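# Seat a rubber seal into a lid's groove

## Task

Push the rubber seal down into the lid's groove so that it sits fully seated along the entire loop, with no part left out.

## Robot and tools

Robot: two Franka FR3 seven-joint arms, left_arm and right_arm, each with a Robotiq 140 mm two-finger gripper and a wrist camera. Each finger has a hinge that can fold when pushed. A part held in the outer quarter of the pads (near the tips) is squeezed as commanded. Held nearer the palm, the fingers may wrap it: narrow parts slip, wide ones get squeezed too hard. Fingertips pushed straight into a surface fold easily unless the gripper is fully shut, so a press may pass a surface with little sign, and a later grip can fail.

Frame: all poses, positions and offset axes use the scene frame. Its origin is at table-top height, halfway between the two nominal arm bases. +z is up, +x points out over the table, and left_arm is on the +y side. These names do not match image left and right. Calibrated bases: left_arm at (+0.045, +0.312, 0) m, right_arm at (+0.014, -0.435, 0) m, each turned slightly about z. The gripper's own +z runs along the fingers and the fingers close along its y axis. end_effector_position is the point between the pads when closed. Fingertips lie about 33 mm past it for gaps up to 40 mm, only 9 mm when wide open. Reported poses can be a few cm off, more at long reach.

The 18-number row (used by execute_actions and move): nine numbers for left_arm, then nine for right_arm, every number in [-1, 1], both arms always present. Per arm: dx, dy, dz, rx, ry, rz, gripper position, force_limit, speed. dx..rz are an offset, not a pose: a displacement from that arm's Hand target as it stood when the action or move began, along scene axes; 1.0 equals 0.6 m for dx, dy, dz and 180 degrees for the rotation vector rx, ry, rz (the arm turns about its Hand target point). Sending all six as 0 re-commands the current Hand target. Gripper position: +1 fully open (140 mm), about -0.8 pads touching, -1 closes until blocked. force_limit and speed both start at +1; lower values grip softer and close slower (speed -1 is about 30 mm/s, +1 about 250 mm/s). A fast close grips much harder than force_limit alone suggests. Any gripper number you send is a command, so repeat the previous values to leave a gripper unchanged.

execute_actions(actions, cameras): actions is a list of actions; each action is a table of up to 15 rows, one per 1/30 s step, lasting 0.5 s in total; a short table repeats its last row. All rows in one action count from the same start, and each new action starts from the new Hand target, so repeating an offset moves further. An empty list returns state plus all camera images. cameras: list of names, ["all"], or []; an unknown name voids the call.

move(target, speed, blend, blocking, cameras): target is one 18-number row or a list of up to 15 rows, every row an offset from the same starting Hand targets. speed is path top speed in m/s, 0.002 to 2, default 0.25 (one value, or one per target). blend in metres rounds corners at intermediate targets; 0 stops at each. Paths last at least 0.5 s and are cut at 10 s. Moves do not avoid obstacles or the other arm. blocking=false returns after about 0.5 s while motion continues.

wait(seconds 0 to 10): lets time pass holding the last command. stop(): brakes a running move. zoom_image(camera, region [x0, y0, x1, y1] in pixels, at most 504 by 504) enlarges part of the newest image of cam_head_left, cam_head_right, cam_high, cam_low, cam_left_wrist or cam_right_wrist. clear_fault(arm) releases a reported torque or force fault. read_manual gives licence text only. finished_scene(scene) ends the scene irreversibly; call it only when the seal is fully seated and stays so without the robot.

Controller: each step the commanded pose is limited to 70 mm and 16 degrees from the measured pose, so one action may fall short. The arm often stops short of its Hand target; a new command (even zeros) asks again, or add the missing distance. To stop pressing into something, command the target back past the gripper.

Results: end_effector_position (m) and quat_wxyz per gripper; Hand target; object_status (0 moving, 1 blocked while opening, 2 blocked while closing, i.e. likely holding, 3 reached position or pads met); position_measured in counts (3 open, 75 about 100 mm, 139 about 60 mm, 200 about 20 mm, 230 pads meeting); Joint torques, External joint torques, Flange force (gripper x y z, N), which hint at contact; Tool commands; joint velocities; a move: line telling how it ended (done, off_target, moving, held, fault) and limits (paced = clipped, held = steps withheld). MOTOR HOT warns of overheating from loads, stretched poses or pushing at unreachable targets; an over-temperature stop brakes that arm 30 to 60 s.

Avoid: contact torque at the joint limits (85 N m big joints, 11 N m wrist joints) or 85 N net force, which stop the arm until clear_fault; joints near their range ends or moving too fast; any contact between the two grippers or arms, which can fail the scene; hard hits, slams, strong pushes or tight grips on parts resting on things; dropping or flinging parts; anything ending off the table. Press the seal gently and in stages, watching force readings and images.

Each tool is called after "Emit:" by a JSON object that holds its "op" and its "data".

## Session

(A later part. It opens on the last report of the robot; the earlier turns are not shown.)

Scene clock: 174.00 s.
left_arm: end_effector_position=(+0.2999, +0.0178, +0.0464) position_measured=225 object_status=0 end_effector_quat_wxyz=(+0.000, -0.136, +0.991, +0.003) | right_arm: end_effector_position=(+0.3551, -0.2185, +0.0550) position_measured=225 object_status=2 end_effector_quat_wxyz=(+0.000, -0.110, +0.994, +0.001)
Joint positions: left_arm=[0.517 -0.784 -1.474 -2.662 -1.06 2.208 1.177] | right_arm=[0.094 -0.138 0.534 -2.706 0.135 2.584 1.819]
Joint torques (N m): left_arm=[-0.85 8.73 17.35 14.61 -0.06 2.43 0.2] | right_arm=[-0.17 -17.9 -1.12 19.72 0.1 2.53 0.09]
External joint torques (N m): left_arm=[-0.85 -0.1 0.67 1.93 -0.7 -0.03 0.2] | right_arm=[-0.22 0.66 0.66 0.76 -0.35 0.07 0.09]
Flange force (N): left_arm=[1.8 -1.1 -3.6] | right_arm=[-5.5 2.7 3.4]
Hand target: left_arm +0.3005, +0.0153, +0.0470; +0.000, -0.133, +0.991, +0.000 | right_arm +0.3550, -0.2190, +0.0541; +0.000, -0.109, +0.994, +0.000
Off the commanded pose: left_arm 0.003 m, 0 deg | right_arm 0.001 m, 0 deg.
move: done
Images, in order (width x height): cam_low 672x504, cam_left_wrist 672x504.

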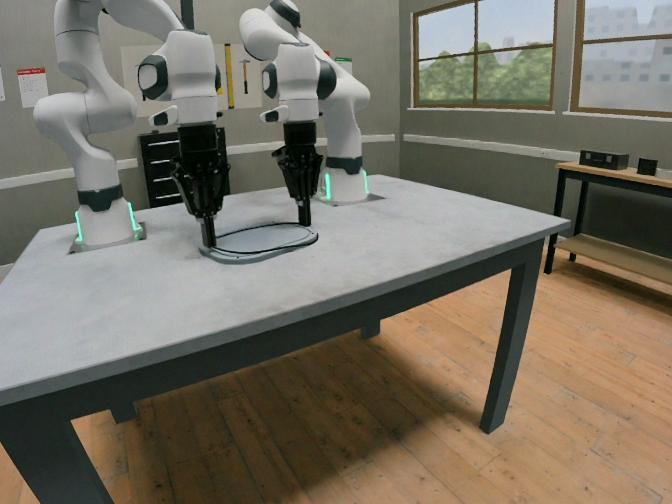

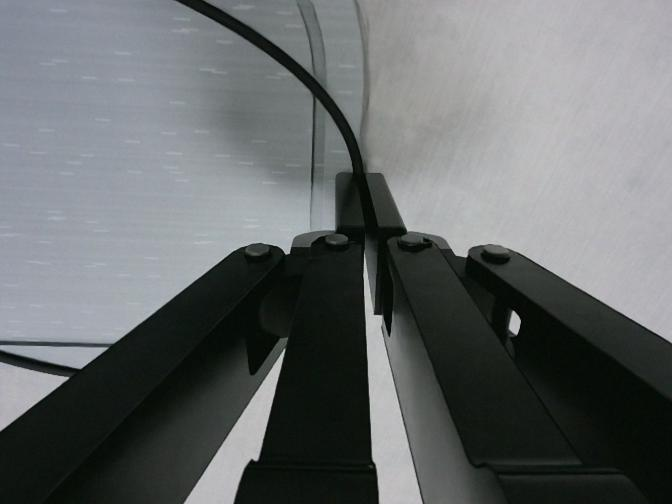

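Emit:
{"op": "move", "data": {"target": [[0,0,0.012,0,0,0,-1,-1,-1,0,0,0.005,0,0,0,-1,-1,-1],[-0.0085,-0.032,0.012,0,0,0,-1,-1,-1,-0.019,0.0093,0.005,0,0,0,-1,-1,-1],[-0.0085,-0.032,0.002,0,0,0,-1,-1,-1,-0.019,0.0093,-0.012,0,0,0,-1,-1,-1]], "speed": 0.05, "cameras": ["cam_left_wrist","cam_low","cam_right_wrist"]}}

Emit:
{"op": "zoom_image", "data": {"camera": "cam_low", "region": [180, 180, 340, 280]}}

Scene clock: 185.73 s.
left_arm: end_effector_position=(+0.2941, -0.0025, +0.0480) position_measured=225 object_status=2 end_effector_quat_wxyz=(-0.001, -0.130, +0.992, +0.002) | right_arm: end_effector_position=(+0.3435, -0.2131, +0.0477) position_measured=225 object_status=2 end_effector_quat_wxyz=(+0.000, -0.111, +0.994, +0.001)
Joint positions: left_arm=[0.519 -0.79 -1.499 -2.624 -1.061 2.194 1.147] | right_arm=[0.107 -0.136 0.552 -2.729 0.143 2.61 1.839]
Joint velocities: left_arm=[within noise] | right_arm=[0.001 0 0 0 -0.001 0.004 0.005]
Joint torques (N m): left_arm=[0.12 8.76 17.7 13.13 0.3 2.45 -0.16] | right_arm=[-0.48 -17.38 -0.89 19.34 0.08 2.53 0.03]
External joint torques (N m): left_arm=[0.01 -1 0.26 0.38 -0.33 -0.03 -0.16] | right_arm=[-0.51 0.86 0.9 0.58 -0.35 0.03 0.03]
Flange force (N): left_arm=[1.0 -0.4 -1.4] | right_arm=[-5.9 2.9 4.7]
Hand target: left_arm +0.2954, -0.0039, +0.0482; +0.000, -0.133, +0.991, +0.000 | right_arm +0.3436, -0.2134, +0.0469; +0.000, -0.109, +0.994, +0.000
Off the commanded pose: left_arm 0.002 m, 1 deg | right_arm 0.001 m, 0 deg.
move: done
Images, in order (width x height): cam_low 672x504, cam_left_wrist 672x504, cam_right_wrist 672x504.

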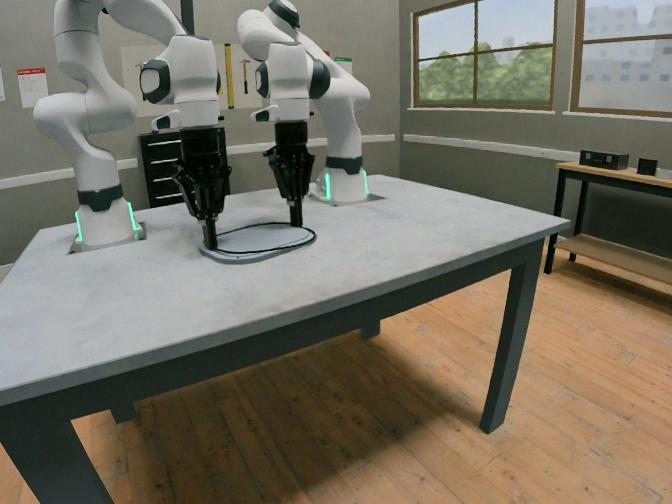

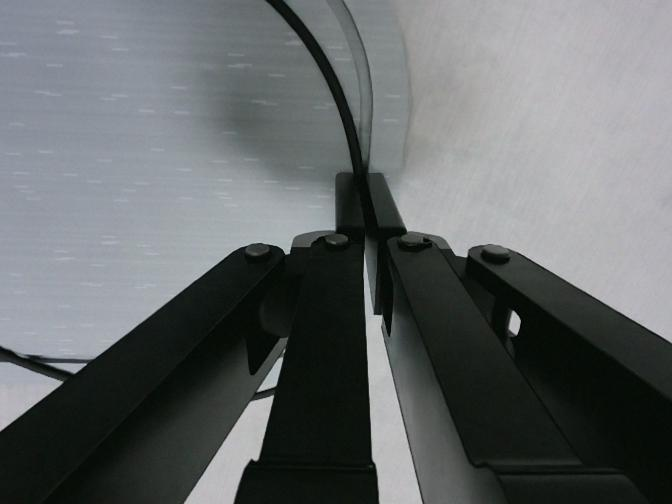

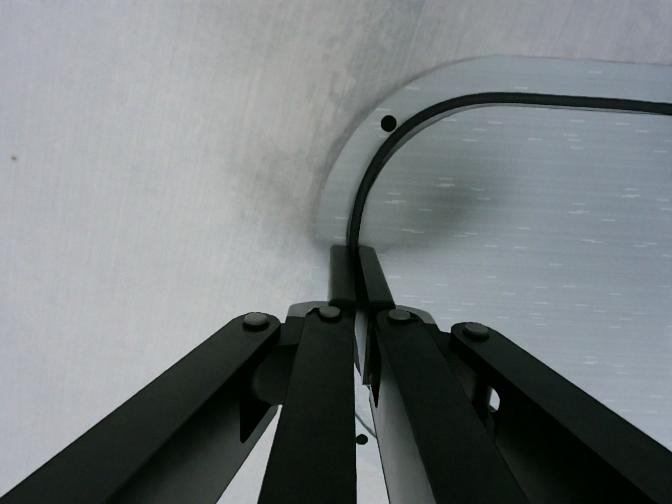

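Scaled by 3.150 from the camera's 672x504 image, which has a finer 960x720 frame.

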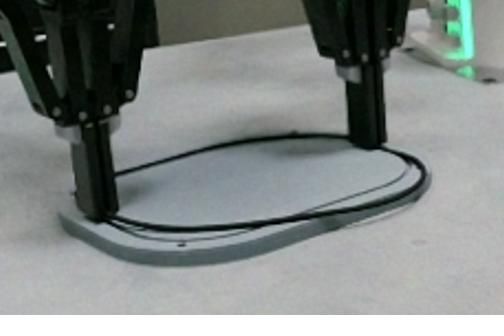

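Emit:
{"op": "move", "data": {"target": [[0,0,0,0,0,0,-1,-1,-1,0,0,0,0,0,0,-0.65,-1,-1],[0,0,0,0,0,0,-1,-1,-1,0,0,0.03,0,0,0,-0.65,-1,-1],[0,0,0,0,0,0,-1,-1,-1,0.0007,-0.0018,0.031,0,0,0,-1,-1,0],[0,0,0,0,0,0,-1,-1,-1,0.0007,-0.0018,-0.0098,0,0,0,-1,-1,0],[0,0,0,0,0,0,-1,-1,-1,0.0007,-0.0018,0.015,0,0,0,-1,-1,0],[0,0,0,0,0,0,-1,-1,-1,-0.0187,-0.0052,0.015,0,0,0,-1,-1,0],[0,0,0,0,0,0,-1,-1,-1,-0.0187,-0.0052,-0.0098,0,0,0,-1,-1,0],[0,0,0,0,0,0,-1,-1,-1,-0.0187,-0.0052,0.015,0,0,0,-1,-1,0],[0,0,0,0,0,0,-1,-1,-1,-0.0417,-0.0092,0.015,0,0,0,-1,-1,0],[0,0,0,0,0,0,-1,-1,-1,-0.0417,-0.0092,-0.0098,0,0,0,-1,-1,0],[0,0,0,0,0,0,-1,-1,-1,-0.0417,-0.0092,0.07,0,0,0,-1,-1,0]], "speed": 0.08, "blend": [0,0,0,0,0.002,0.002,0,0.002,0.002,0,0], "cameras": ["cam_right_wrist"]}}

Emit:
{"op": "zoom_image", "data": {"camera": "cam_right_wrist", "region": [250, 0, 650, 300]}}

Scene clock: 221.40 s.
left_arm: end_effector_position=(+0.2942, -0.0025, +0.0480) position_measured=225 object_status=2 end_effector_quat_wxyz=(-0.001, -0.130, +0.992, +0.002) | right_arm: end_effector_position=(+0.3193, -0.2192, +0.0885) position_measured=233 object_status=3 end_effector_quat_wxyz=(+0.001, -0.108, +0.994, +0.000)
Joint positions: left_arm=[0.519 -0.79 -1.499 -2.624 -1.061 2.194 1.147] | right_arm=[0.2 -0.337 0.497 -2.776 0.251 2.463 1.789]
Joint velocities: left_arm=[within noise] | right_arm=[0 0 0 0.001 0.001 -0.004 -0.002]
Joint torques (N m): left_arm=[0.1 8.75 17.68 13.11 0.31 2.4 -0.16] | right_arm=[0.7 -14.78 -3.61 21.16 0.57 2.13 -0.36]
External joint torques (N m): left_arm=[0.1 -1.01 0.33 0.41 -0.33 -0.06 -0.16] | right_arm=[0.6 -0.57 0.16 0.68 0.04 -0.35 -0.36]
Flange force (N): left_arm=[0.7 -0.6 -1.6] | right_arm=[1.4 -0.1 -3.9]
Hand target: left_arm +0.2954, -0.0039, +0.0482; +0.000, -0.133, +0.991, +0.000 | right_arm +0.3186, -0.2190, +0.0889; +0.000, -0.109, +0.994, +0.000
Off the commanded pose: left_arm 0.002 m, 0 deg | right_arm 0.001 m, 0 deg.
move: done
Images, in order (width x height): cam_right_wrist 672x504.

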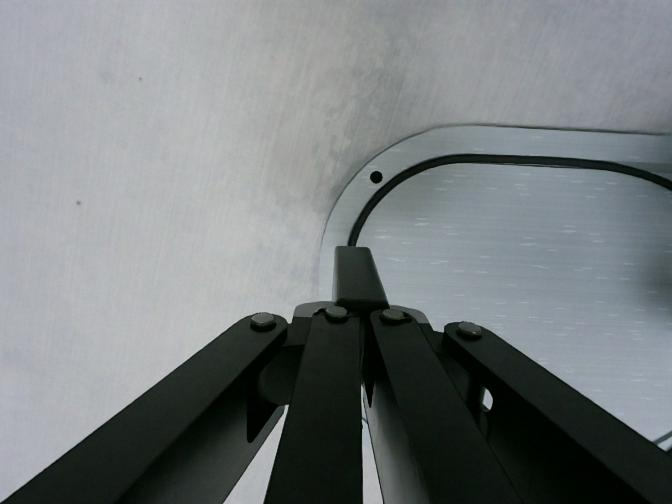

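Scaled by 1.260 from the camera's 672x504 image, which has a finer 960x720 frame.

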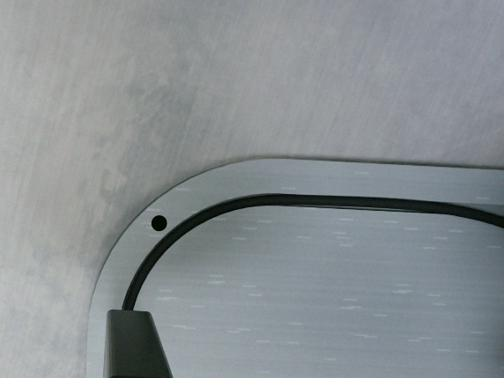

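Emit:
{"op": "move", "data": {"target": [[0,0,0,0,0,0,-1,-1,-1,-0.0233,0,-0.0548,0,0,0,-1,-1,0],[0,0,0,0,0,0,-1,-1,-1,-0.0233,0,-0.08,0,0,0,-1,-1,0],[0,0,0,0,0,0,-1,-1,-1,-0.0233,0,-0.0548,0,0,0,-1,-1,0],[0,0,0,0,0,0,-1,-1,-1,-0.048,0.0065,-0.0548,0,0,0,-1,-1,0],[0,0,0,0,0,0,-1,-1,-1,-0.048,0.0065,-0.08,0,0,0,-1,-1,0],[0,0,0,0,0,0,-1,-1,-1,-0.048,0.0065,-0.0548,0,0,0,-1,-1,0],[0,0,0,0,0,0,-1,-1,-1,-0.0728,0.0253,-0.0548,0,0,0,-1,-1,0],[0,0,0,0,0,0,-1,-1,-1,-0.0728,0.0253,-0.0793,0,0,0,-1,-1,0],[0,0,0,0,0,0,-1,-1,-1,-0.0728,0.0253,-0.0548,0,0,0,-1,-1,0],[0,0,0,0,0,0,-1,-1,-1,-0.0883,0.0517,-0.0548,0,0,0,-1,-1,0],[0,0,0,0,0,0,-1,-1,-1,-0.0883,0.0517,-0.079,0,0,0,-1,-1,0],[0,0,0,0,0,0,-1,-1,-1,-0.0883,0.0517,-0.0548,0,0,0,-1,-1,0],[0,0,0,0,0,0,-1,-1,-1,-0.0987,0.085,-0.0548,0,0,0,-1,-1,0],[0,0,0,0,0,0,-1,-1,-1,-0.0987,0.085,-0.079,0,0,0,-1,-1,0],[0,0,0,0,0,0,-1,-1,-1,-0.0887,0.085,0,0,0,0,-1,-1,0]], "speed": 0.1, "blend": [0.002,0,0.002,0.002,0,0.002,0.002,0,0.002,0.002,0,0.002,0.002,0,0], "cameras": ["cam_right_wrist","cam_low"]}}

Emit:
{"op": "zoom_image", "data": {"camera": "cam_right_wrist", "region": [170, 100, 570, 400]}}

Emit:
{"op": "zoom_image", "data": {"camera": "cam_low", "region": [180, 180, 340, 280]}}

Scene clock: 239.87 s.
left_arm: end_effector_position=(+0.2941, -0.0025, +0.0480) position_measured=225 object_status=2 end_effector_quat_wxyz=(-0.001, -0.130, +0.992, +0.002) | right_arm: end_effector_position=(+0.2661, -0.1679, +0.0885) position_measured=233 object_status=3 end_effector_quat_wxyz=(+0.001, -0.107, +0.994, +0.000)
Joint positions: left_arm=[0.519 -0.79 -1.499 -2.624 -1.061 2.194 1.147] | right_arm=[0.292 -0.384 0.619 -2.791 0.344 2.445 1.921]
Joint velocities: left_arm=[within noise] | right_arm=[0 0 -0.001 0 -0.001 -0.004 -0.001]
Joint torques (N m): left_arm=[0.13 8.72 17.75 13.12 0.3 2.41 -0.1] | right_arm=[0.48 -12.08 -5.41 21.02 0.56 2.3 -0.35]
External joint torques (N m): left_arm=[0.08 -1.02 0.35 0.39 -0.33 -0.07 -0.1] | right_arm=[0.51 -0.53 -0.22 0.77 0 -0.17 -0.35]
Flange force (N): left_arm=[0.7 -0.3 -1.6] | right_arm=[1.2 -0.9 -3.7]
Hand target: left_arm +0.2954, -0.0039, +0.0482; +0.000, -0.133, +0.991, +0.000 | right_arm +0.2654, -0.1680, +0.0889; +0.000, -0.109, +0.994, +0.000
Off the commanded pose: left_arm 0.002 m, 1 deg | right_arm 0.001 m, 0 deg.
move: done
Images, in order (width x height): cam_low 672x504, cam_right_wrist 672x504.

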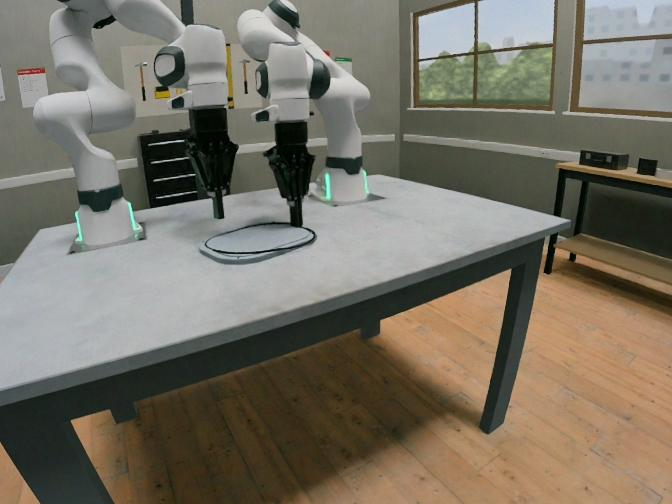

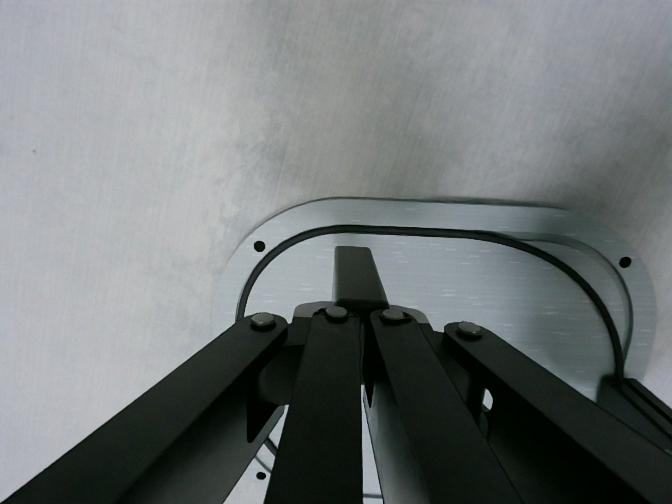

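Scaled by 1.260 from the camera's 672x504 image, which has a finer 960x720 frame.

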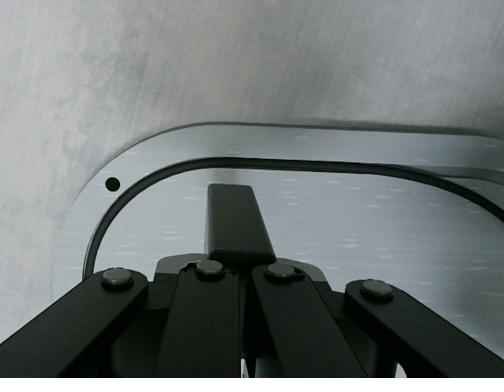

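Scaled by 3.150 from the camera's 672x504 image, which has a finer 960x720 frame.

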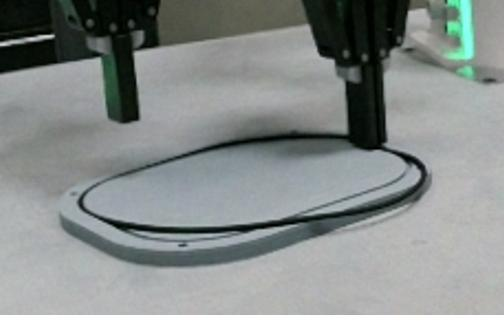

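Emit:
{"op": "move", "data": {"target": [[0,0,0.01,0,0,0,-1,-1,-1,0,0,0,0,0,0,-1,-1,0],[-0.033,-0.0075,0.01,0,0,0,-1,-1,-1,0,0,0,0,0,0,-1,-1,0],[-0.033,-0.0075,0.0,0,0,0,-1,-1,-1,0,0,0,0,0,0,-1,-1,0]], "speed": 0.05, "cameras": ["cam_right_wrist","cam_left_wrist","cam_low"]}}

Emit:
{"op": "zoom_image", "data": {"camera": "cam_low", "region": [180, 180, 340, 280]}}

Scene clock: 248.53 s.
left_arm: end_effector_position=(+0.2747, -0.0082, +0.0487) position_measured=225 object_status=2 end_effector_quat_wxyz=(-0.001, -0.129, +0.992, +0.002) | right_arm: end_effector_position=(+0.2659, -0.1680, +0.0885) position_measured=233 object_status=3 end_effector_quat_wxyz=(+0.001, -0.108, +0.994, +0.000)
Joint positions: left_arm=[0.443 -0.808 -1.479 -2.646 -1.074 2.183 1.11] | right_arm=[0.292 -0.384 0.618 -2.791 0.344 2.445 1.92]
Joint torques (N m): left_arm=[-0.26 8.49 17.53 12.41 0.21 2.47 -0.17] | right_arm=[0.31 -12.08 -5.19 20.99 0.55 2.2 -0.27]
External joint torques (N m): left_arm=[-0.3 -0.96 0.15 -0.14 -0.43 -0.02 -0.17] | right_arm=[0.35 -0.48 0 0.8 -0.01 -0.26 -0.27]
Flange force (N): left_arm=[2.7 1.8 -1.5] | right_arm=[0.6 -0.2 -3.5]
Hand target: left_arm +0.2756, -0.0084, +0.0482; +0.000, -0.133, +0.991, +0.000 | right_arm +0.2654, -0.1680, +0.0889; +0.000, -0.109, +0.994, +0.000
Off the commanded pose: left_arm 0.001 m, 1 deg | right_arm 0.001 m, 0 deg.
move: done
Images, in order (width x height): cam_low 672x504, cam_left_wrist 672x504, cam_right_wrist 672x504.

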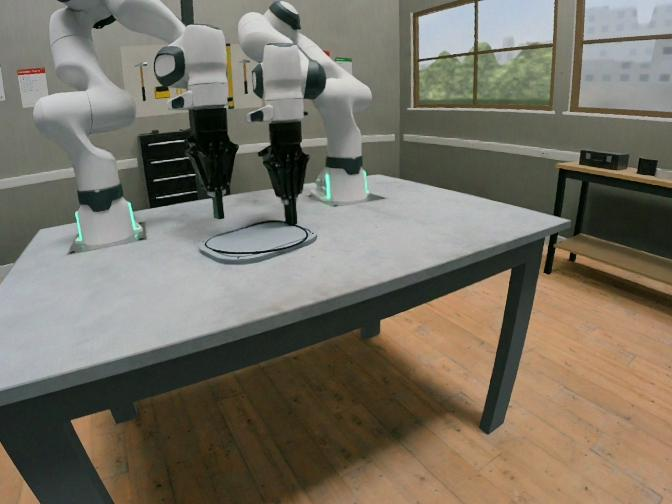

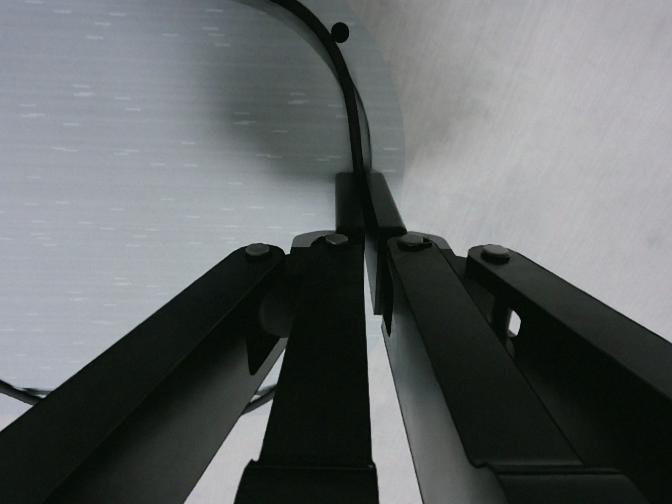

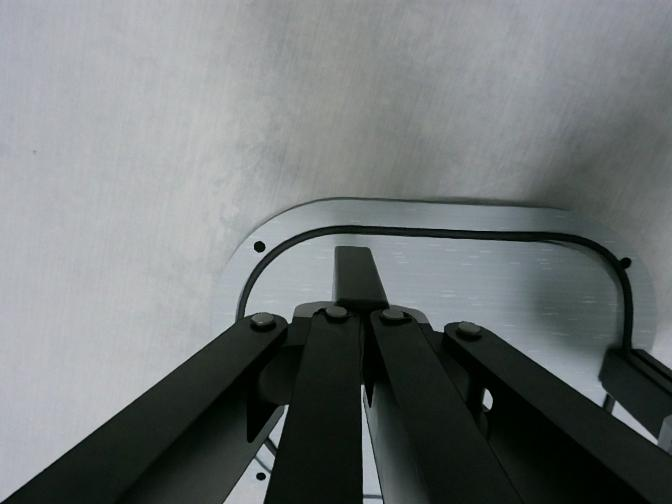

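Scaled by 3.150 from the camera's 672x504 image, which has a finer 960x720 frame.

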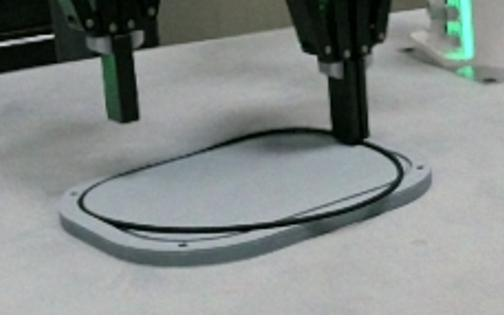

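Emit:
{"op": "move", "data": {"target": [[0,0,0,0,0,0,-1,-1,-1,-0.0215,0.0433,-0.0548,0,0,0,-1,-1,0],[0,0,0,0,0,0,-1,-1,-1,-0.0215,0.0433,-0.0785,0,0,0,-1,-1,0],[0,0,0,0,0,0,-1,-1,-1,-0.0215,0.0433,-0.0548,0,0,0,-1,-1,0],[0,0,0,0,0,0,-1,-1,-1,-0.0273,0.0667,-0.0548,0,0,0,-1,-1,0],[0,0,0,0,0,0,-1,-1,-1,-0.0273,0.0667,-0.0785,0,0,0,-1,-1,0],[0,0,0,0,0,0,-1,-1,-1,-0.0273,0.0667,-0.0548,0,0,0,-1,-1,0],[0,0,0,0,0,0,-1,-1,-1,-0.0332,0.09,-0.0548,0,0,0,-1,-1,0],[0,0,0,0,0,0,-1,-1,-1,-0.0332,0.09,-0.0785,0,0,0,-1,-1,0],[0,0,0,0,0,0,-1,-1,-1,-0.0332,0.09,-0.0548,0,0,0,-1,-1,0],[0,0,0,0,0,0,-1,-1,-1,-0.039,0.1133,-0.0548,0,0,0,-1,-1,0],[0,0,0,0,0,0,-1,-1,-1,-0.039,0.1133,-0.0785,0,0,0,-1,-1,0],[0,0,0,0,0,0,-1,-1,-1,-0.03,0.0,0.02,0,0,0,-1,-1,0]], "speed": 0.1, "blend": [0.002,0,0.002,0.002,0,0.002,0.002,0,0.002,0.002,0,0], "cameras": ["cam_right_wrist"]}}

Scene clock: 263.90 s.
left_arm: end_effector_position=(+0.2747, -0.0082, +0.0486) position_measured=225 object_status=2 end_effector_quat_wxyz=(-0.001, -0.129, +0.992, +0.002) | right_arm: end_effector_position=(+0.2453, -0.1462, +0.0463) position_measured=233 object_status=3 end_effector_quat_wxyz=(-0.011, -0.124, +0.992, -0.002)
Joint positions: left_arm=[0.443 -0.808 -1.479 -2.646 -1.075 2.183 1.11] | right_arm=[0.257 -0.226 0.73 -2.788 0.308 2.577 1.989]
Joint velocities: left_arm=[within noise] | right_arm=[0.001 0.001 0 -0.001 0 -0.004 -0.001]
Joint torques (N m): left_arm=[0.04 8.55 17.5 12.44 0.19 2.41 -0.12] | right_arm=[-0.19 -13.83 -3.4 19.08 0.49 2.11 -0.2]
External joint torques (N m): left_arm=[0.14 -0.92 0.24 -0.14 -0.44 -0.05 -0.12] | right_arm=[-0.19 -0.66 0.15 0.82 0.04 -0.28 -0.2]
Flange force (N): left_arm=[1.1 0.9 -0.7] | right_arm=[-0.1 -0.1 -4.0]
Hand target: left_arm +0.2756, -0.0084, +0.0482; +0.000, -0.133, +0.991, +0.000 | right_arm +0.2446, -0.1464, +0.0465; -0.012, -0.125, +0.992, -0.003 (not the last commanded pose)
Off the commanded pose: left_arm 0.001 m, 1 deg | right_arm 0.059 m, 2 deg.
move: held (right_arm; a check stopped the path); path passed 2 of 12 targets; limits=held
pose unreachable (right arm): on one or more control steps of this call, first in action 0 (counted from 0), this arm could not follow its commanded pose, so it was not sent that pose on those steps. It may still have moved: this result reports where it is.
cause: moving toward the commanded pose would bring a part of the arm too close to another arm (a part of this arm just beyond joint 7 (wrist roll) and a part of the left arm just beyond its joint 7 (wrist roll), where that arm would come to rest).
Images, in order (width x height): cam_right_wrist 672x504.

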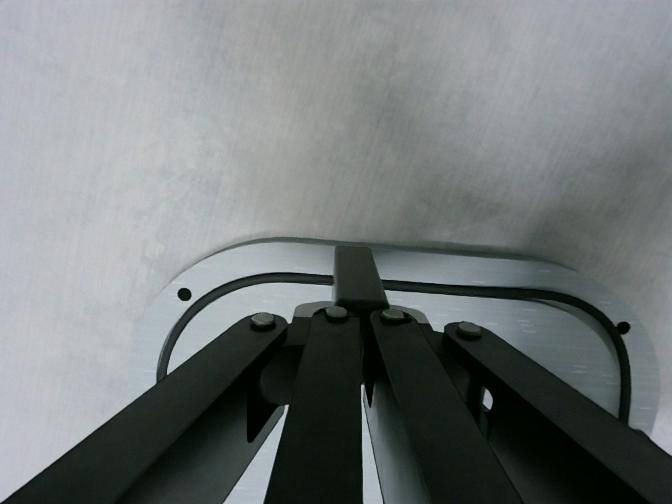

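Emit:
{"op": "move", "data": {"target": [[0,0,0,0,0,0,-1,-1,-1,0,-0.02,0.12,0.0029,-0.0073,0,-1,-1,0],[0,0,0,0,0,0,-1,-1,-1,0.3257,-0.0893,0.1225,0.0029,-0.0073,0,-1,-1,0]], "speed": 0.2, "blend": [0.01,0], "cameras": ["cam_right_wrist"]}}

Emit:
{"op": "zoom_image", "data": {"camera": "cam_right_wrist", "region": [270, 0, 670, 300]}}

Scene clock: 275.30 s.
left_arm: end_effector_position=(+0.2747, -0.0082, +0.0486) position_measured=225 object_status=2 end_effector_quat_wxyz=(-0.001, -0.129, +0.992, +0.002) | right_arm: end_effector_position=(+0.4407, -0.1996, +0.1208) position_measured=233 object_status=3 end_effector_quat_wxyz=(+0.001, -0.121, +0.993, +0.002)
Joint positions: left_arm=[0.443 -0.808 -1.479 -2.646 -1.075 2.183 1.11] | right_arm=[0.067 -0.049 0.477 -2.4 0.035 2.36 1.806]
Joint velocities: left_arm=[within noise] | right_arm=[0 0 0 0.001 -0.003 -0.003 -0.006]
Joint torques (N m): left_arm=[0.04 8.55 17.53 12.42 0.2 2.41 -0.18] | right_arm=[-0.09 -24.12 -0.11 23.41 0.21 2.07 -0.38]
External joint torques (N m): left_arm=[0.1 -0.85 0.26 -0.13 -0.44 -0.06 -0.18] | right_arm=[-0.11 0.52 0.57 1.36 -0.39 -0.41 -0.39]
Flange force (N): left_arm=[1.3 0.9 -0.9] | right_arm=[-6.5 1.4 -1.0]
Hand target: left_arm +0.2756, -0.0084, +0.0482; +0.000, -0.133, +0.991, +0.000 | right_arm +0.4400, -0.2000, +0.1200; +0.000, -0.125, +0.992, +0.000
Off the commanded pose: left_arm 0.001 m, 1 deg | right_arm 0.001 m, 1 deg.
move: done
Images, in order (width x height): cam_right_wrist 672x504.

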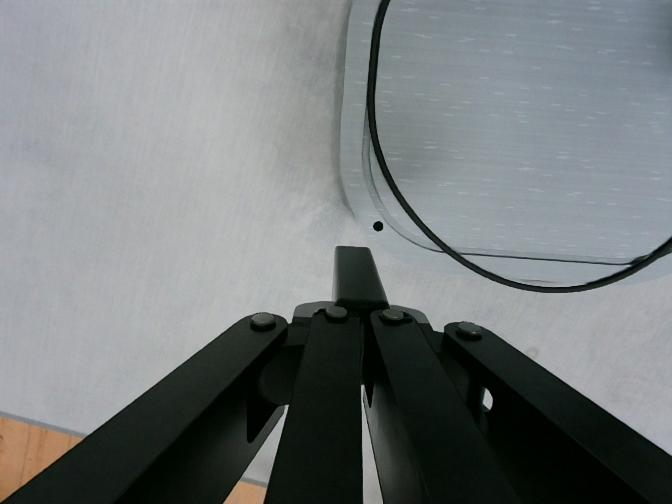

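Scaled by 1.260 from the camera's 672x504 image, which has a finer 960x720 frame.

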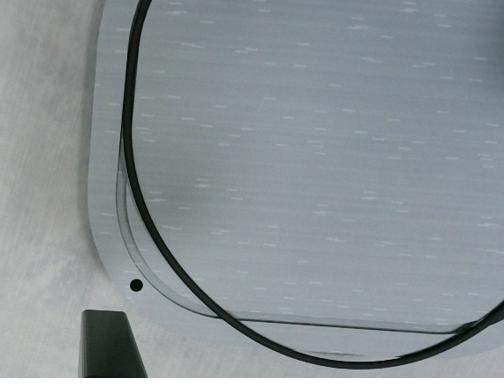

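Emit:
{"op": "move", "data": {"target": [[0,0,0,0,0,0,-1,-1,-1,-0.1333,-0.0208,-0.1,0,0,0,-1,-1,0],[0,0,0,0,0,0,-1,-1,-1,-0.1333,-0.0208,-0.1375,0,0,0,-1,-1,0],[0,0,0,0,0,0,-1,-1,-1,-0.1333,-0.0208,-0.11,0,0,0,-1,-1,0],[0,0,0,0,0,0,-1,-1,-1,-0.1075,-0.01,-0.11,0,0,0,-1,-1,0],[0,0,0,0,0,0,-1,-1,-1,-0.1075,-0.01,-0.1317,0,0,0,-1,-1,0],[0,0,0,0,0,0,-1,-1,-1,-0.104,-0.021,-0.1317,0,0,0,-1,-1,0],[0,0,0,0,0,0,-1,-1,-1,-0.1055,-0.0162,-0.1383,0,0,0,-1,-1,0],[0,0,0,0,0,0,-1,-1,-1,-0.1055,-0.0162,-0.11,0,0,0,-1,-1,0],[0,0,0,0,0,0,-1,-1,-1,-0.0745,0.0013,-0.11,0,0,0,-1,-1,0],[0,0,0,0,0,0,-1,-1,-1,-0.0745,0.0013,-0.1317,0,0,0,-1,-1,0],[0,0,0,0,0,0,-1,-1,-1,-0.0692,-0.0107,-0.1317,0,0,0,-1,-1,0],[0,0,0,0,0,0,-1,-1,-1,-0.0712,-0.0062,-0.1383,0,0,0,-1,-1,0],[0,0,0,0,0,0,-1,-1,-1,-0.0712,-0.0062,-0.11,0,0,0,-1,-1,0]], "speed": 0.12, "blend": [0.003,0,0.002,0.002,0.001,0.001,0,0.002,0.002,0.001,0.001,0,0]}}

Emit:
{"op": "move", "data": {"target": [[0,0,0,0,0,0,-1,-1,-1,0.0119,0.0192,0,0,0,0,-1,-1,0],[0,0,0,0,0,0,-1,-1,-1,0.0119,0.0192,-0.0217,0,0,0,-1,-1,0],[0,0,0,0,0,0,-1,-1,-1,0.0209,0.0072,-0.0217,0,0,0,-1,-1,0],[0,0,0,0,0,0,-1,-1,-1,0.0179,0.0112,-0.0283,0,0,0,-1,-1,0],[0,0,0,0,0,0,-1,-1,-1,0.0179,0.0112,0,0,0,0,-1,-1,0],[0,0,0,0,0,0,-1,-1,-1,0.033,0.041,0,0,0,0,-1,-1,0],[0,0,0,0,0,0,-1,-1,-1,0.033,0.041,-0.0217,0,0,0,-1,-1,0],[0,0,0,0,0,0,-1,-1,-1,0.048,0.031,-0.0217,0,0,0,-1,-1,0],[0,0,0,0,0,0,-1,-1,-1,0.043,0.0345,-0.0283,0,0,0,-1,-1,0],[0,0,0,0,0,0,-1,-1,-1,0.0712,0.0362,0.07,0,0,0,-1,-1,0]], "speed": 0.1, "blend": [0.002,0.001,0.001,0,0.002,0.002,0.001,0.001,0,0], "cameras": ["cam_right_wrist"]}}

Emit:
{"op": "zoom_image", "data": {"camera": "cam_right_wrist", "region": [250, 0, 650, 300]}}

Scene clock: 300.80 s.
left_arm: end_effector_position=(+0.2747, -0.0084, +0.0486) position_measured=225 object_status=2 end_effector_quat_wxyz=(-0.001, -0.129, +0.992, +0.001) | right_arm: end_effector_position=(+0.3972, -0.2027, +0.0535) position_measured=233 object_status=3 end_effector_quat_wxyz=(+0.001, -0.125, +0.992, +0.000)
Joint positions: left_arm=[0.443 -0.808 -1.479 -2.646 -1.076 2.183 1.11] | right_arm=[0.082 -0.002 0.505 -2.568 0.001 2.567 1.864]
Joint velocities: left_arm=[within noise] | right_arm=[-0.001 0 0.001 0.001 0.002 -0.003 -0.007]
Joint torques (N m): left_arm=[0.05 8.53 17.53 12.49 0.32 2.38 -0.12] | right_arm=[-0.3 -24.31 0.15 20.1 0.85 2.28 -0.32]
External joint torques (N m): left_arm=[0.03 -0.93 0.16 -0.04 -0.32 -0.1 -0.12] | right_arm=[-0.23 -1.12 0.24 0.89 0.38 -0.18 -0.32]
Flange force (N): left_arm=[1.3 0.7 -1.1] | right_arm=[1.5 -1.2 -5.6]
Hand target: left_arm +0.2756, -0.0084, +0.0482; +0.000, -0.133, +0.991, +0.000 | right_arm +0.3973, -0.2037, +0.0540; +0.000, -0.125, +0.992, +0.000
Off the commanded pose: left_arm 0.001 m, 1 deg | right_arm 0.001 m, 0 deg.
move: done

Scene clock: 304.03 s.
left_arm: end_effector_position=(+0.2747, -0.0084, +0.0486) position_measured=225 object_status=2 end_effector_quat_wxyz=(-0.001, -0.129, +0.992, +0.001) | right_arm: end_effector_position=(+0.4399, -0.1813, +0.0955) position_measured=233 object_status=3 end_effector_quat_wxyz=(+0.001, -0.125, +0.992, +0.000)
Joint positions: left_arm=[0.443 -0.808 -1.479 -2.646 -1.076 2.183 1.11] | right_arm=[0.085 0.032 0.494 -2.388 -0.024 2.417 1.876]
Joint velocities: left_arm=[within noise] | right_arm=[0 0 0 -0.001 0 -0.002 -0.006]
Joint torques (N m): left_arm=[0.05 8.43 17.56 12.45 0.35 2.37 -0.12] | right_arm=[-0.38 -26.94 0.82 22.51 0.91 2.29 -0.29]
External joint torques (N m): left_arm=[0.06 -0.98 0.23 -0.1 -0.29 -0.11 -0.12] | right_arm=[-0.27 -0.69 0.45 1.25 0.34 -0.17 -0.29]
Flange force (N): left_arm=[1.3 0.9 -1.5] | right_arm=[-1.2 -0.1 -3.7]
Hand target: left_arm +0.2756, -0.0084, +0.0482; +0.000, -0.133, +0.991, +0.000 | right_arm +0.4400, -0.1820, +0.0960; +0.000, -0.125, +0.992, +0.000
Off the commanded pose: left_arm 0.001 m, 1 deg | right_arm 0.001 m, 0 deg.
move: done
Images, in order (width x height): cam_right_wrist 672x504.

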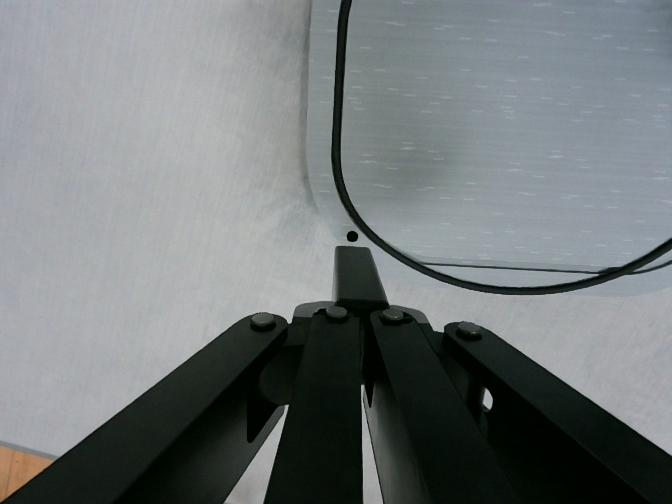

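Scaled by 1.260 from the camera's 672x504 image, which has a finer 960x720 frame.

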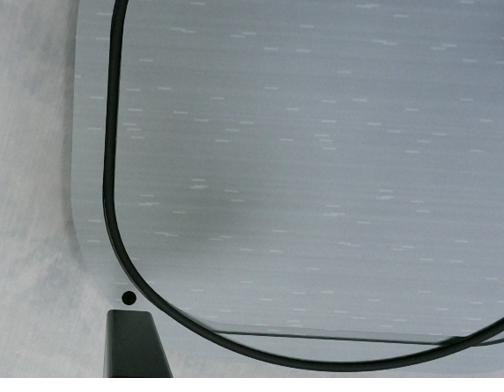

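Emit:
{"op": "move", "data": {"target": [[0,0,0,0,0,0,-1,-1,-1,0.0078,0.0587,-0.07,0,0,0,-1,-1,0],[0,0,0,0,0,0,-1,-1,-1,0.0078,0.0587,-0.0917,0,0,0,-1,-1,0],[0,0,0,0,0,0,-1,-1,-1,-0.0085,0.0547,-0.0917,0,0,0,-1,-1,0],[0,0,0,0,0,0,-1,-1,-1,-0.0003,0.0567,-0.0983,0,0,0,-1,-1,0],[0,0,0,0,0,0,-1,-1,-1,-0.0003,0.0567,-0.07,0,0,0,-1,-1,0],[0,0,0,0,0,0,-1,-1,-1,0.0097,0.0773,-0.07,0,0,0,-1,-1,0],[0,0,0,0,0,0,-1,-1,-1,0.0097,0.0773,-0.0917,0,0,0,-1,-1,0],[0,0,0,0,0,0,-1,-1,-1,-0.0082,0.073,-0.0917,0,0,0,-1,-1,0],[0,0,0,0,0,0,-1,-1,-1,0,0.075,-0.0983,0,0,0,-1,-1,0],[0,0,0,0,0,0,-1,-1,-1,0,0.075,-0.07,0,0,0,-1,-1,0],[0,0,0,0,0,0,-1,-1,-1,0.009,0.1003,-0.07,0,0,0,-1,-1,0],[0,0,0,0,0,0,-1,-1,-1,0.009,0.1003,-0.0917,0,0,0,-1,-1,0],[0,0,0,0,0,0,-1,-1,-1,-0.0137,0.0947,-0.0917,0,0,0,-1,-1,0],[0,0,0,0,0,0,-1,-1,-1,-0.0055,0.0967,-0.0983,0,0,0,-1,-1,0],[0,0,0,0,0,0,-1,-1,-1,0.03,0.1,0,0,0,0,-1,-1,0]], "speed": 0.1, "blend": [0.002,0.001,0.001,0,0.002,0.002,0.001,0.001,0,0.002,0.002,0.001,0.001,0,0], "cameras": ["cam_right_wrist"]}}

Emit:
{"op": "zoom_image", "data": {"camera": "cam_right_wrist", "region": [200, 0, 600, 300]}}

Scene clock: 331.47 s.
left_arm: end_effector_position=(+0.2747, -0.0084, +0.0486) position_measured=225 object_status=2 end_effector_quat_wxyz=(-0.001, -0.129, +0.992, +0.001) | right_arm: end_effector_position=(+0.4584, -0.1219, +0.0957) position_measured=233 object_status=3 end_effector_quat_wxyz=(+0.001, -0.124, +0.992, +0.000)
Joint positions: left_arm=[0.443 -0.808 -1.479 -2.646 -1.076 2.183 1.11] | right_arm=[0.176 0.172 0.485 -2.22 -0.116 2.371 2.018]
Joint velocities: left_arm=[within noise] | right_arm=[0 0.001 0 0 0 -0.002 -0.007]
Joint torques (N m): left_arm=[0.05 8.49 17.6 12.47 0.36 2.37 -0.14] | right_arm=[-0.43 -31.75 3.68 22.97 0.96 2.25 -0.29]
External joint torques (N m): left_arm=[0.05 -0.96 0.29 -0.04 -0.28 -0.09 -0.14] | right_arm=[-0.38 -0.53 1.08 1.3 0.35 -0.22 -0.29]
Flange force (N): left_arm=[1.3 0.9 -1.7] | right_arm=[-1.9 0.3 -3.7]
Hand target: left_arm +0.2756, -0.0084, +0.0482; +0.000, -0.133, +0.991, +0.000 | right_arm +0.4580, -0.1220, +0.0960; +0.000, -0.125, +0.992, +0.000
Off the commanded pose: left_arm 0.001 m, 1 deg | right_arm 0.001 m, 0 deg.
move: done
Images, in order (width x height): cam_right_wrist 672x504.

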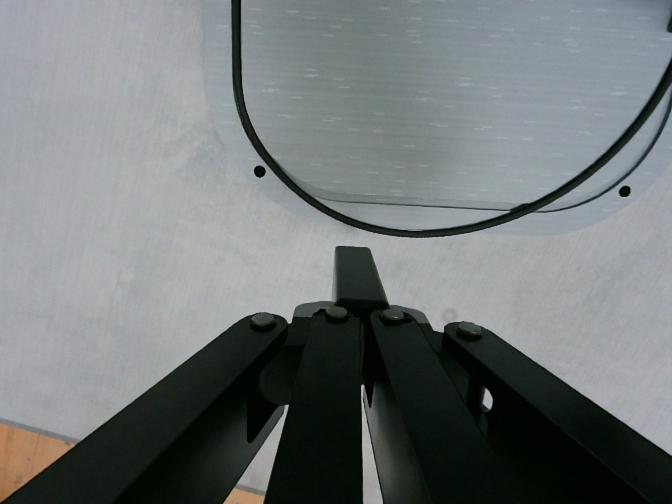

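Scaled by 1.260 from the camera's 672x504 image, which has a finer 960x720 frame.

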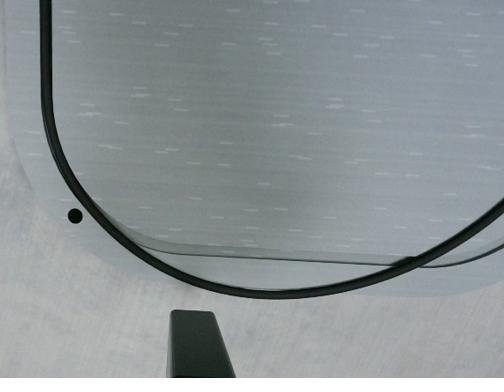

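Emit:
{"op": "move", "data": {"target": [[0,0,0,0,0,0,-0.65,-1,-1,0,0,0,0,0,0,-1,-1,0],[0,0,0.03,0,0,0,-0.65,-1,-1,0,0,0,0,0,0,-1,-1,0],[-0.0008,0.0032,0.031,0,0,0,-1,-1,0,0,0,0,0,0,0,-1,-1,0],[-0.0008,0.0032,-0.01,0,0,0,-1,-1,0,0,0,0,0,0,0,-1,-1,0],[-0.0008,0.0032,0.015,0,0,0,-1,-1,0,0,0,0,0,0,0,-1,-1,0],[-0.0242,0.0005,0.015,0,0,0,-1,-1,0,0,0,0,0,0,0,-1,-1,0],[-0.0242,0.0005,-0.01,0,0,0,-1,-1,0,0,0,0,0,0,0,-1,-1,0],[-0.0242,0.0005,0.015,0,0,0,-1,-1,0,0,0,0,0,0,0,-1,-1,0],[-0.0463,-0.007,0.015,0,0,0,-1,-1,0,0,0,0,0,0,0,-1,-1,0],[-0.0463,-0.007,-0.01,0,0,0,-1,-1,0,0,0,0,0,0,0,-1,-1,0],[-0.0463,-0.007,0.07,0,0,0,-1,-1,0,0,0,0,0,0,0,-1,-1,0]], "speed": 0.07, "blend": [0,0,0,0,0.002,0.002,0,0.002,0.002,0,0], "cameras": ["cam_left_wrist","cam_right_wrist"]}}

Emit:
{"op": "zoom_image", "data": {"camera": "cam_left_wrist", "region": [100, 0, 500, 280]}}

Scene clock: 357.93 s.
left_arm: end_effector_position=(+0.2483, -0.0130, +0.0895) position_measured=233 object_status=3 end_effector_quat_wxyz=(-0.001, -0.132, +0.991, -0.002) | right_arm: end_effector_position=(+0.4583, -0.1219, +0.0956) position_measured=233 object_status=3 end_effector_quat_wxyz=(+0.001, -0.125, +0.992, +0.000)
Joint positions: left_arm=[0.263 -0.892 -1.305 -2.669 -1.019 2.056 1.026] | right_arm=[0.176 0.172 0.485 -2.22 -0.116 2.371 2.017]
Joint velocities: left_arm=[-0.001 0 0 0.002 0.002 -0.004 -0.005] | right_arm=[within noise]
Joint torques (N m): left_arm=[-0.58 6.15 18.83 14.44 1.03 2.16 -0.35] | right_arm=[-0.17 -31.78 3.38 22.98 0.93 2.2 -0.27]
External joint torques (N m): left_arm=[-0.6 -1.68 1.24 0.6 0.35 -0.33 -0.35] | right_arm=[-0.11 -0.6 0.79 1.33 0.33 -0.26 -0.27]
Flange force (N): left_arm=[4.9 4.4 -9.2] | right_arm=[-2.1 0.6 -3.7]
Hand target: left_arm +0.2478, -0.0126, +0.0902; +0.000, -0.133, +0.991, +0.000 | right_arm +0.4580, -0.1220, +0.0960; +0.000, -0.125, +0.992, +0.000
Off the commanded pose: left_arm 0.001 m, 0 deg | right_arm 0.000 m, 0 deg.
move: done
Images, in order (width x height): cam_left_wrist 672x504, cam_right_wrist 672x504.

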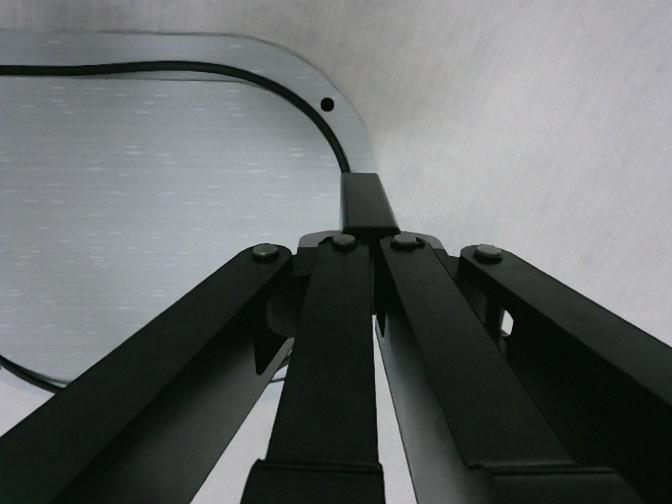

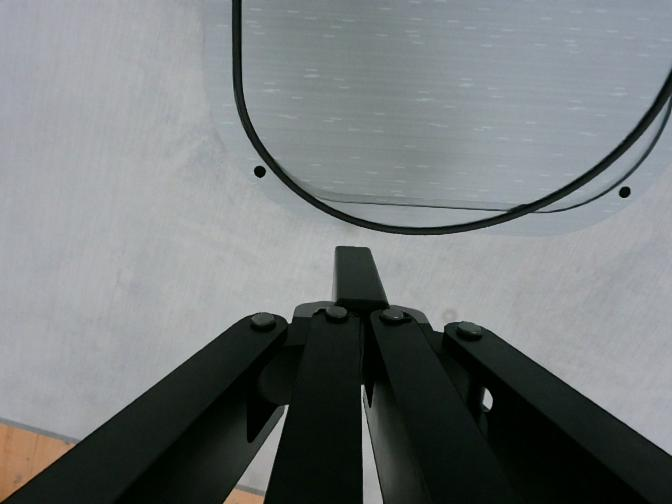

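Scaled by 1.260 from the camera's 672x504 image, which has a finer 960x720 frame.

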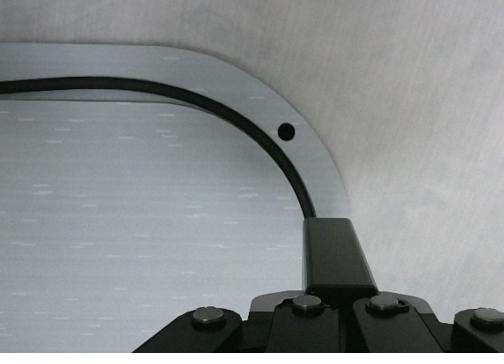

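Emit:
{"op": "move", "data": {"target": [[0.05,0.06,0.05,0,0,-0.1,-0.4,-1,0,-0.02,-0.15,0.05,0,0,0,-1,-1,0],[0.205,0.025,0.02,0,0,-0.26,-0.4,-1,0,-0.02,-0.2,0.05,0,0,0,-1,-1,0]], "speed": 0.15, "blend": [0.02,0], "cameras": ["cam_left_wrist","cam_head_left"]}}

Scene clock: 372.40 s.
left_arm: end_effector_position=(+0.3694, +0.0027, +0.1018) position_measured=179 object_status=3 end_effector_quat_wxyz=(-0.002, +0.266, +0.964, +0.000) | right_arm: end_effector_position=(+0.4457, -0.2420, +0.1257) position_measured=233 object_status=3 end_effector_quat_wxyz=(-0.001, -0.125, +0.992, -0.001)
Joint positions: left_arm=[0.564 -0.398 -1.315 -2.509 -0.543 2.323 1.745] | right_arm=[0.076 -0.094 0.387 -2.435 0.048 2.345 1.706]
Joint velocities: left_arm=[0.001 0.001 -0.001 0 -0.001 0.001 0.008] | right_arm=[within noise]
Joint torques (N m): left_arm=[-0.25 -0.3 10.34 19.88 0.94 2.33 0.21] | right_arm=[-0.14 -25.28 -1 22.57 0.94 2.46 -0.27]
External joint torques (N m): left_arm=[-0.2 -0.13 0.35 0.51 0.33 -0.12 0.21] | right_arm=[-0.14 -0.85 0.1 0.41 0.34 -0.01 -0.27]
Flange force (N): left_arm=[1.2 0.6 -3.2] | right_arm=[2.0 -0.8 -2.5]
Hand target: left_arm +0.3708, +0.0024, +0.1022; +0.000, +0.271, +0.963, +0.000 | right_arm +0.4460, -0.2420, +0.1260; +0.000, -0.125, +0.992, +0.000
Off the commanded pose: left_arm 0.001 m, 1 deg | right_arm 0.000 m, 0 deg.
move: done
Images, in order (width x height): cam_head_left 672x504, cam_left_wrist 672x504.

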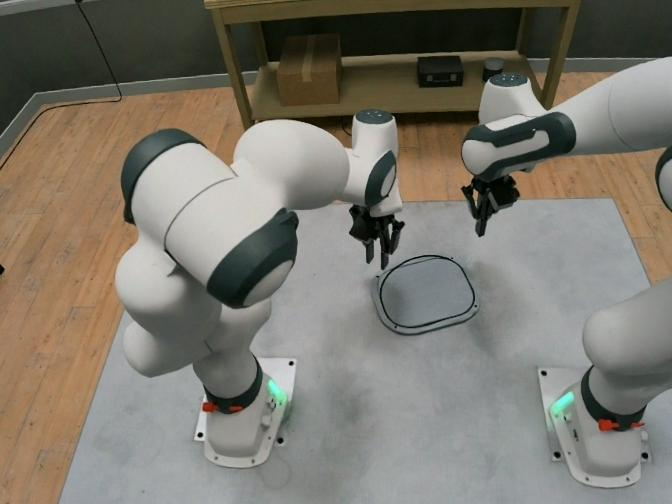

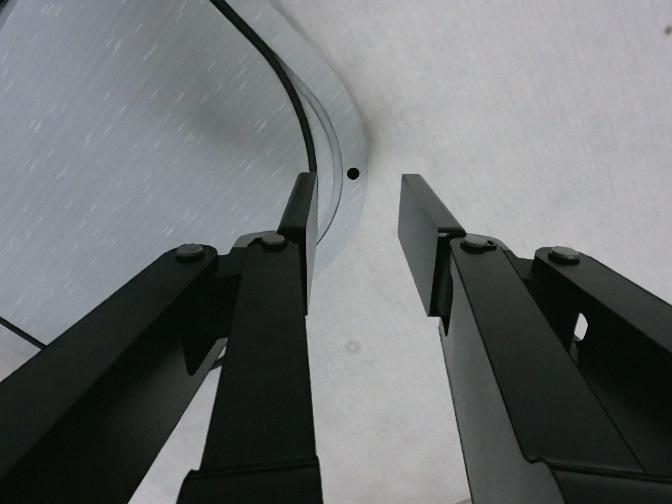

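Emit:
{"op": "move", "data": {"target": [[-0.0117,-0.0358,-0.05,0,0,0,-0.5,-1,0,0,0,0,0,0,0,-1,-1,0],[-0.0117,-0.0358,-0.0787,0,0,0,-0.51,-1,0,0,0,0,0,0,0,-1,-1,0]], "speed": 0.06, "cameras": ["cam_left_wrist","cam_low"]}}

Emit:
{"op": "zoom_image", "data": {"camera": "cam_low", "region": [180, 180, 340, 280]}}

Scene clock: 380.60 s.
left_arm: end_effector_position=(+0.3630, -0.0175, +0.0545) position_measured=194 object_status=3 end_effector_quat_wxyz=(-0.001, +0.272, +0.962, +0.002) | right_arm: end_effector_position=(+0.4457, -0.2420, +0.1257) position_measured=233 object_status=3 end_effector_quat_wxyz=(-0.001, -0.125, +0.992, -0.001)
Joint positions: left_arm=[0.852 -0.348 -1.677 -2.501 -0.559 2.455 1.717] | right_arm=[0.076 -0.094 0.387 -2.435 0.048 2.345 1.705]
Joint torques (N m): left_arm=[0.14 7.61 9.31 18.15 0.54 2.4 -0.01] | right_arm=[-0.16 -25.35 -0.89 22.5 0.93 2.47 -0.32]
External joint torques (N m): left_arm=[0.11 -0.31 -0.01 0.37 0.02 -0.04 -0.01] | right_arm=[-0.21 -1.12 0.16 0.5 0.33 0.03 -0.32]
Flange force (N): left_arm=[0.0 0.0 0.0] | right_arm=[2.5 -1.0 -3.0]
Hand target: left_arm +0.3638, -0.0191, +0.0550; +0.000, +0.271, +0.963, +0.000 | right_arm +0.4460, -0.2420, +0.1260; +0.000, -0.125, +0.992, +0.000
Off the commanded pose: left_arm 0.002 m, 0 deg | right_arm 0.000 m, 0 deg.
move: done
Images, in order (width x height): cam_low 672x504, cam_left_wrist 672x504.

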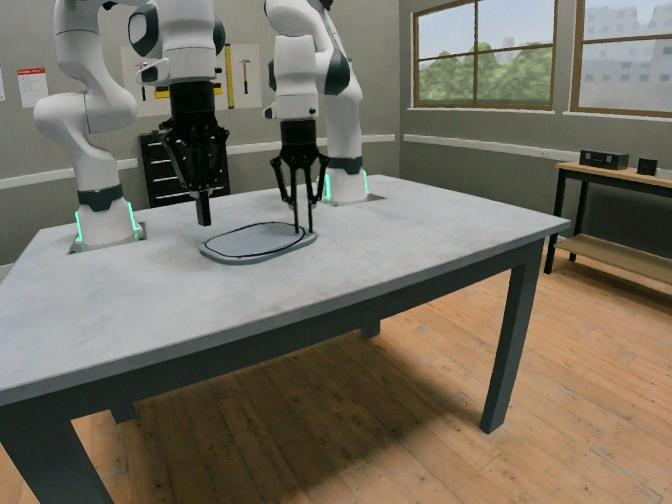

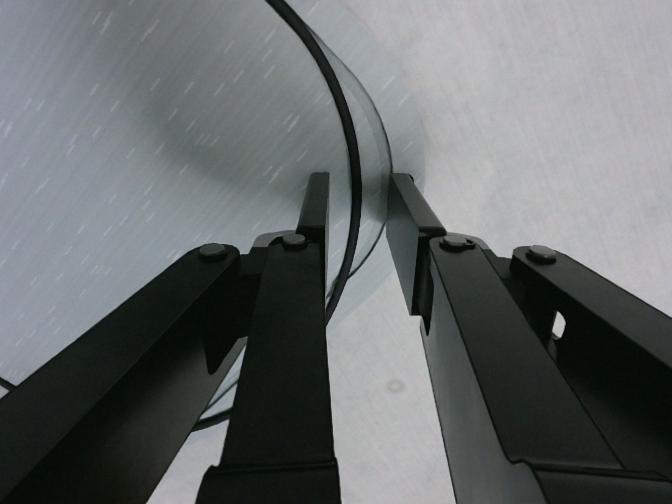

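Scaled by 3.150 from the camera's 672x504 image, which has a finer 960x720 frame.

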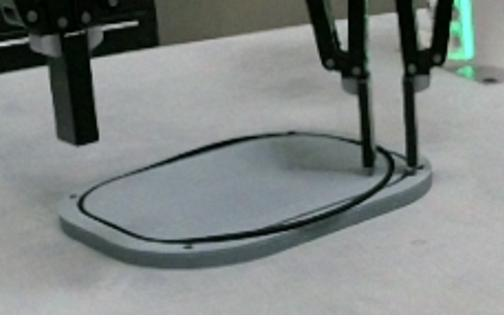

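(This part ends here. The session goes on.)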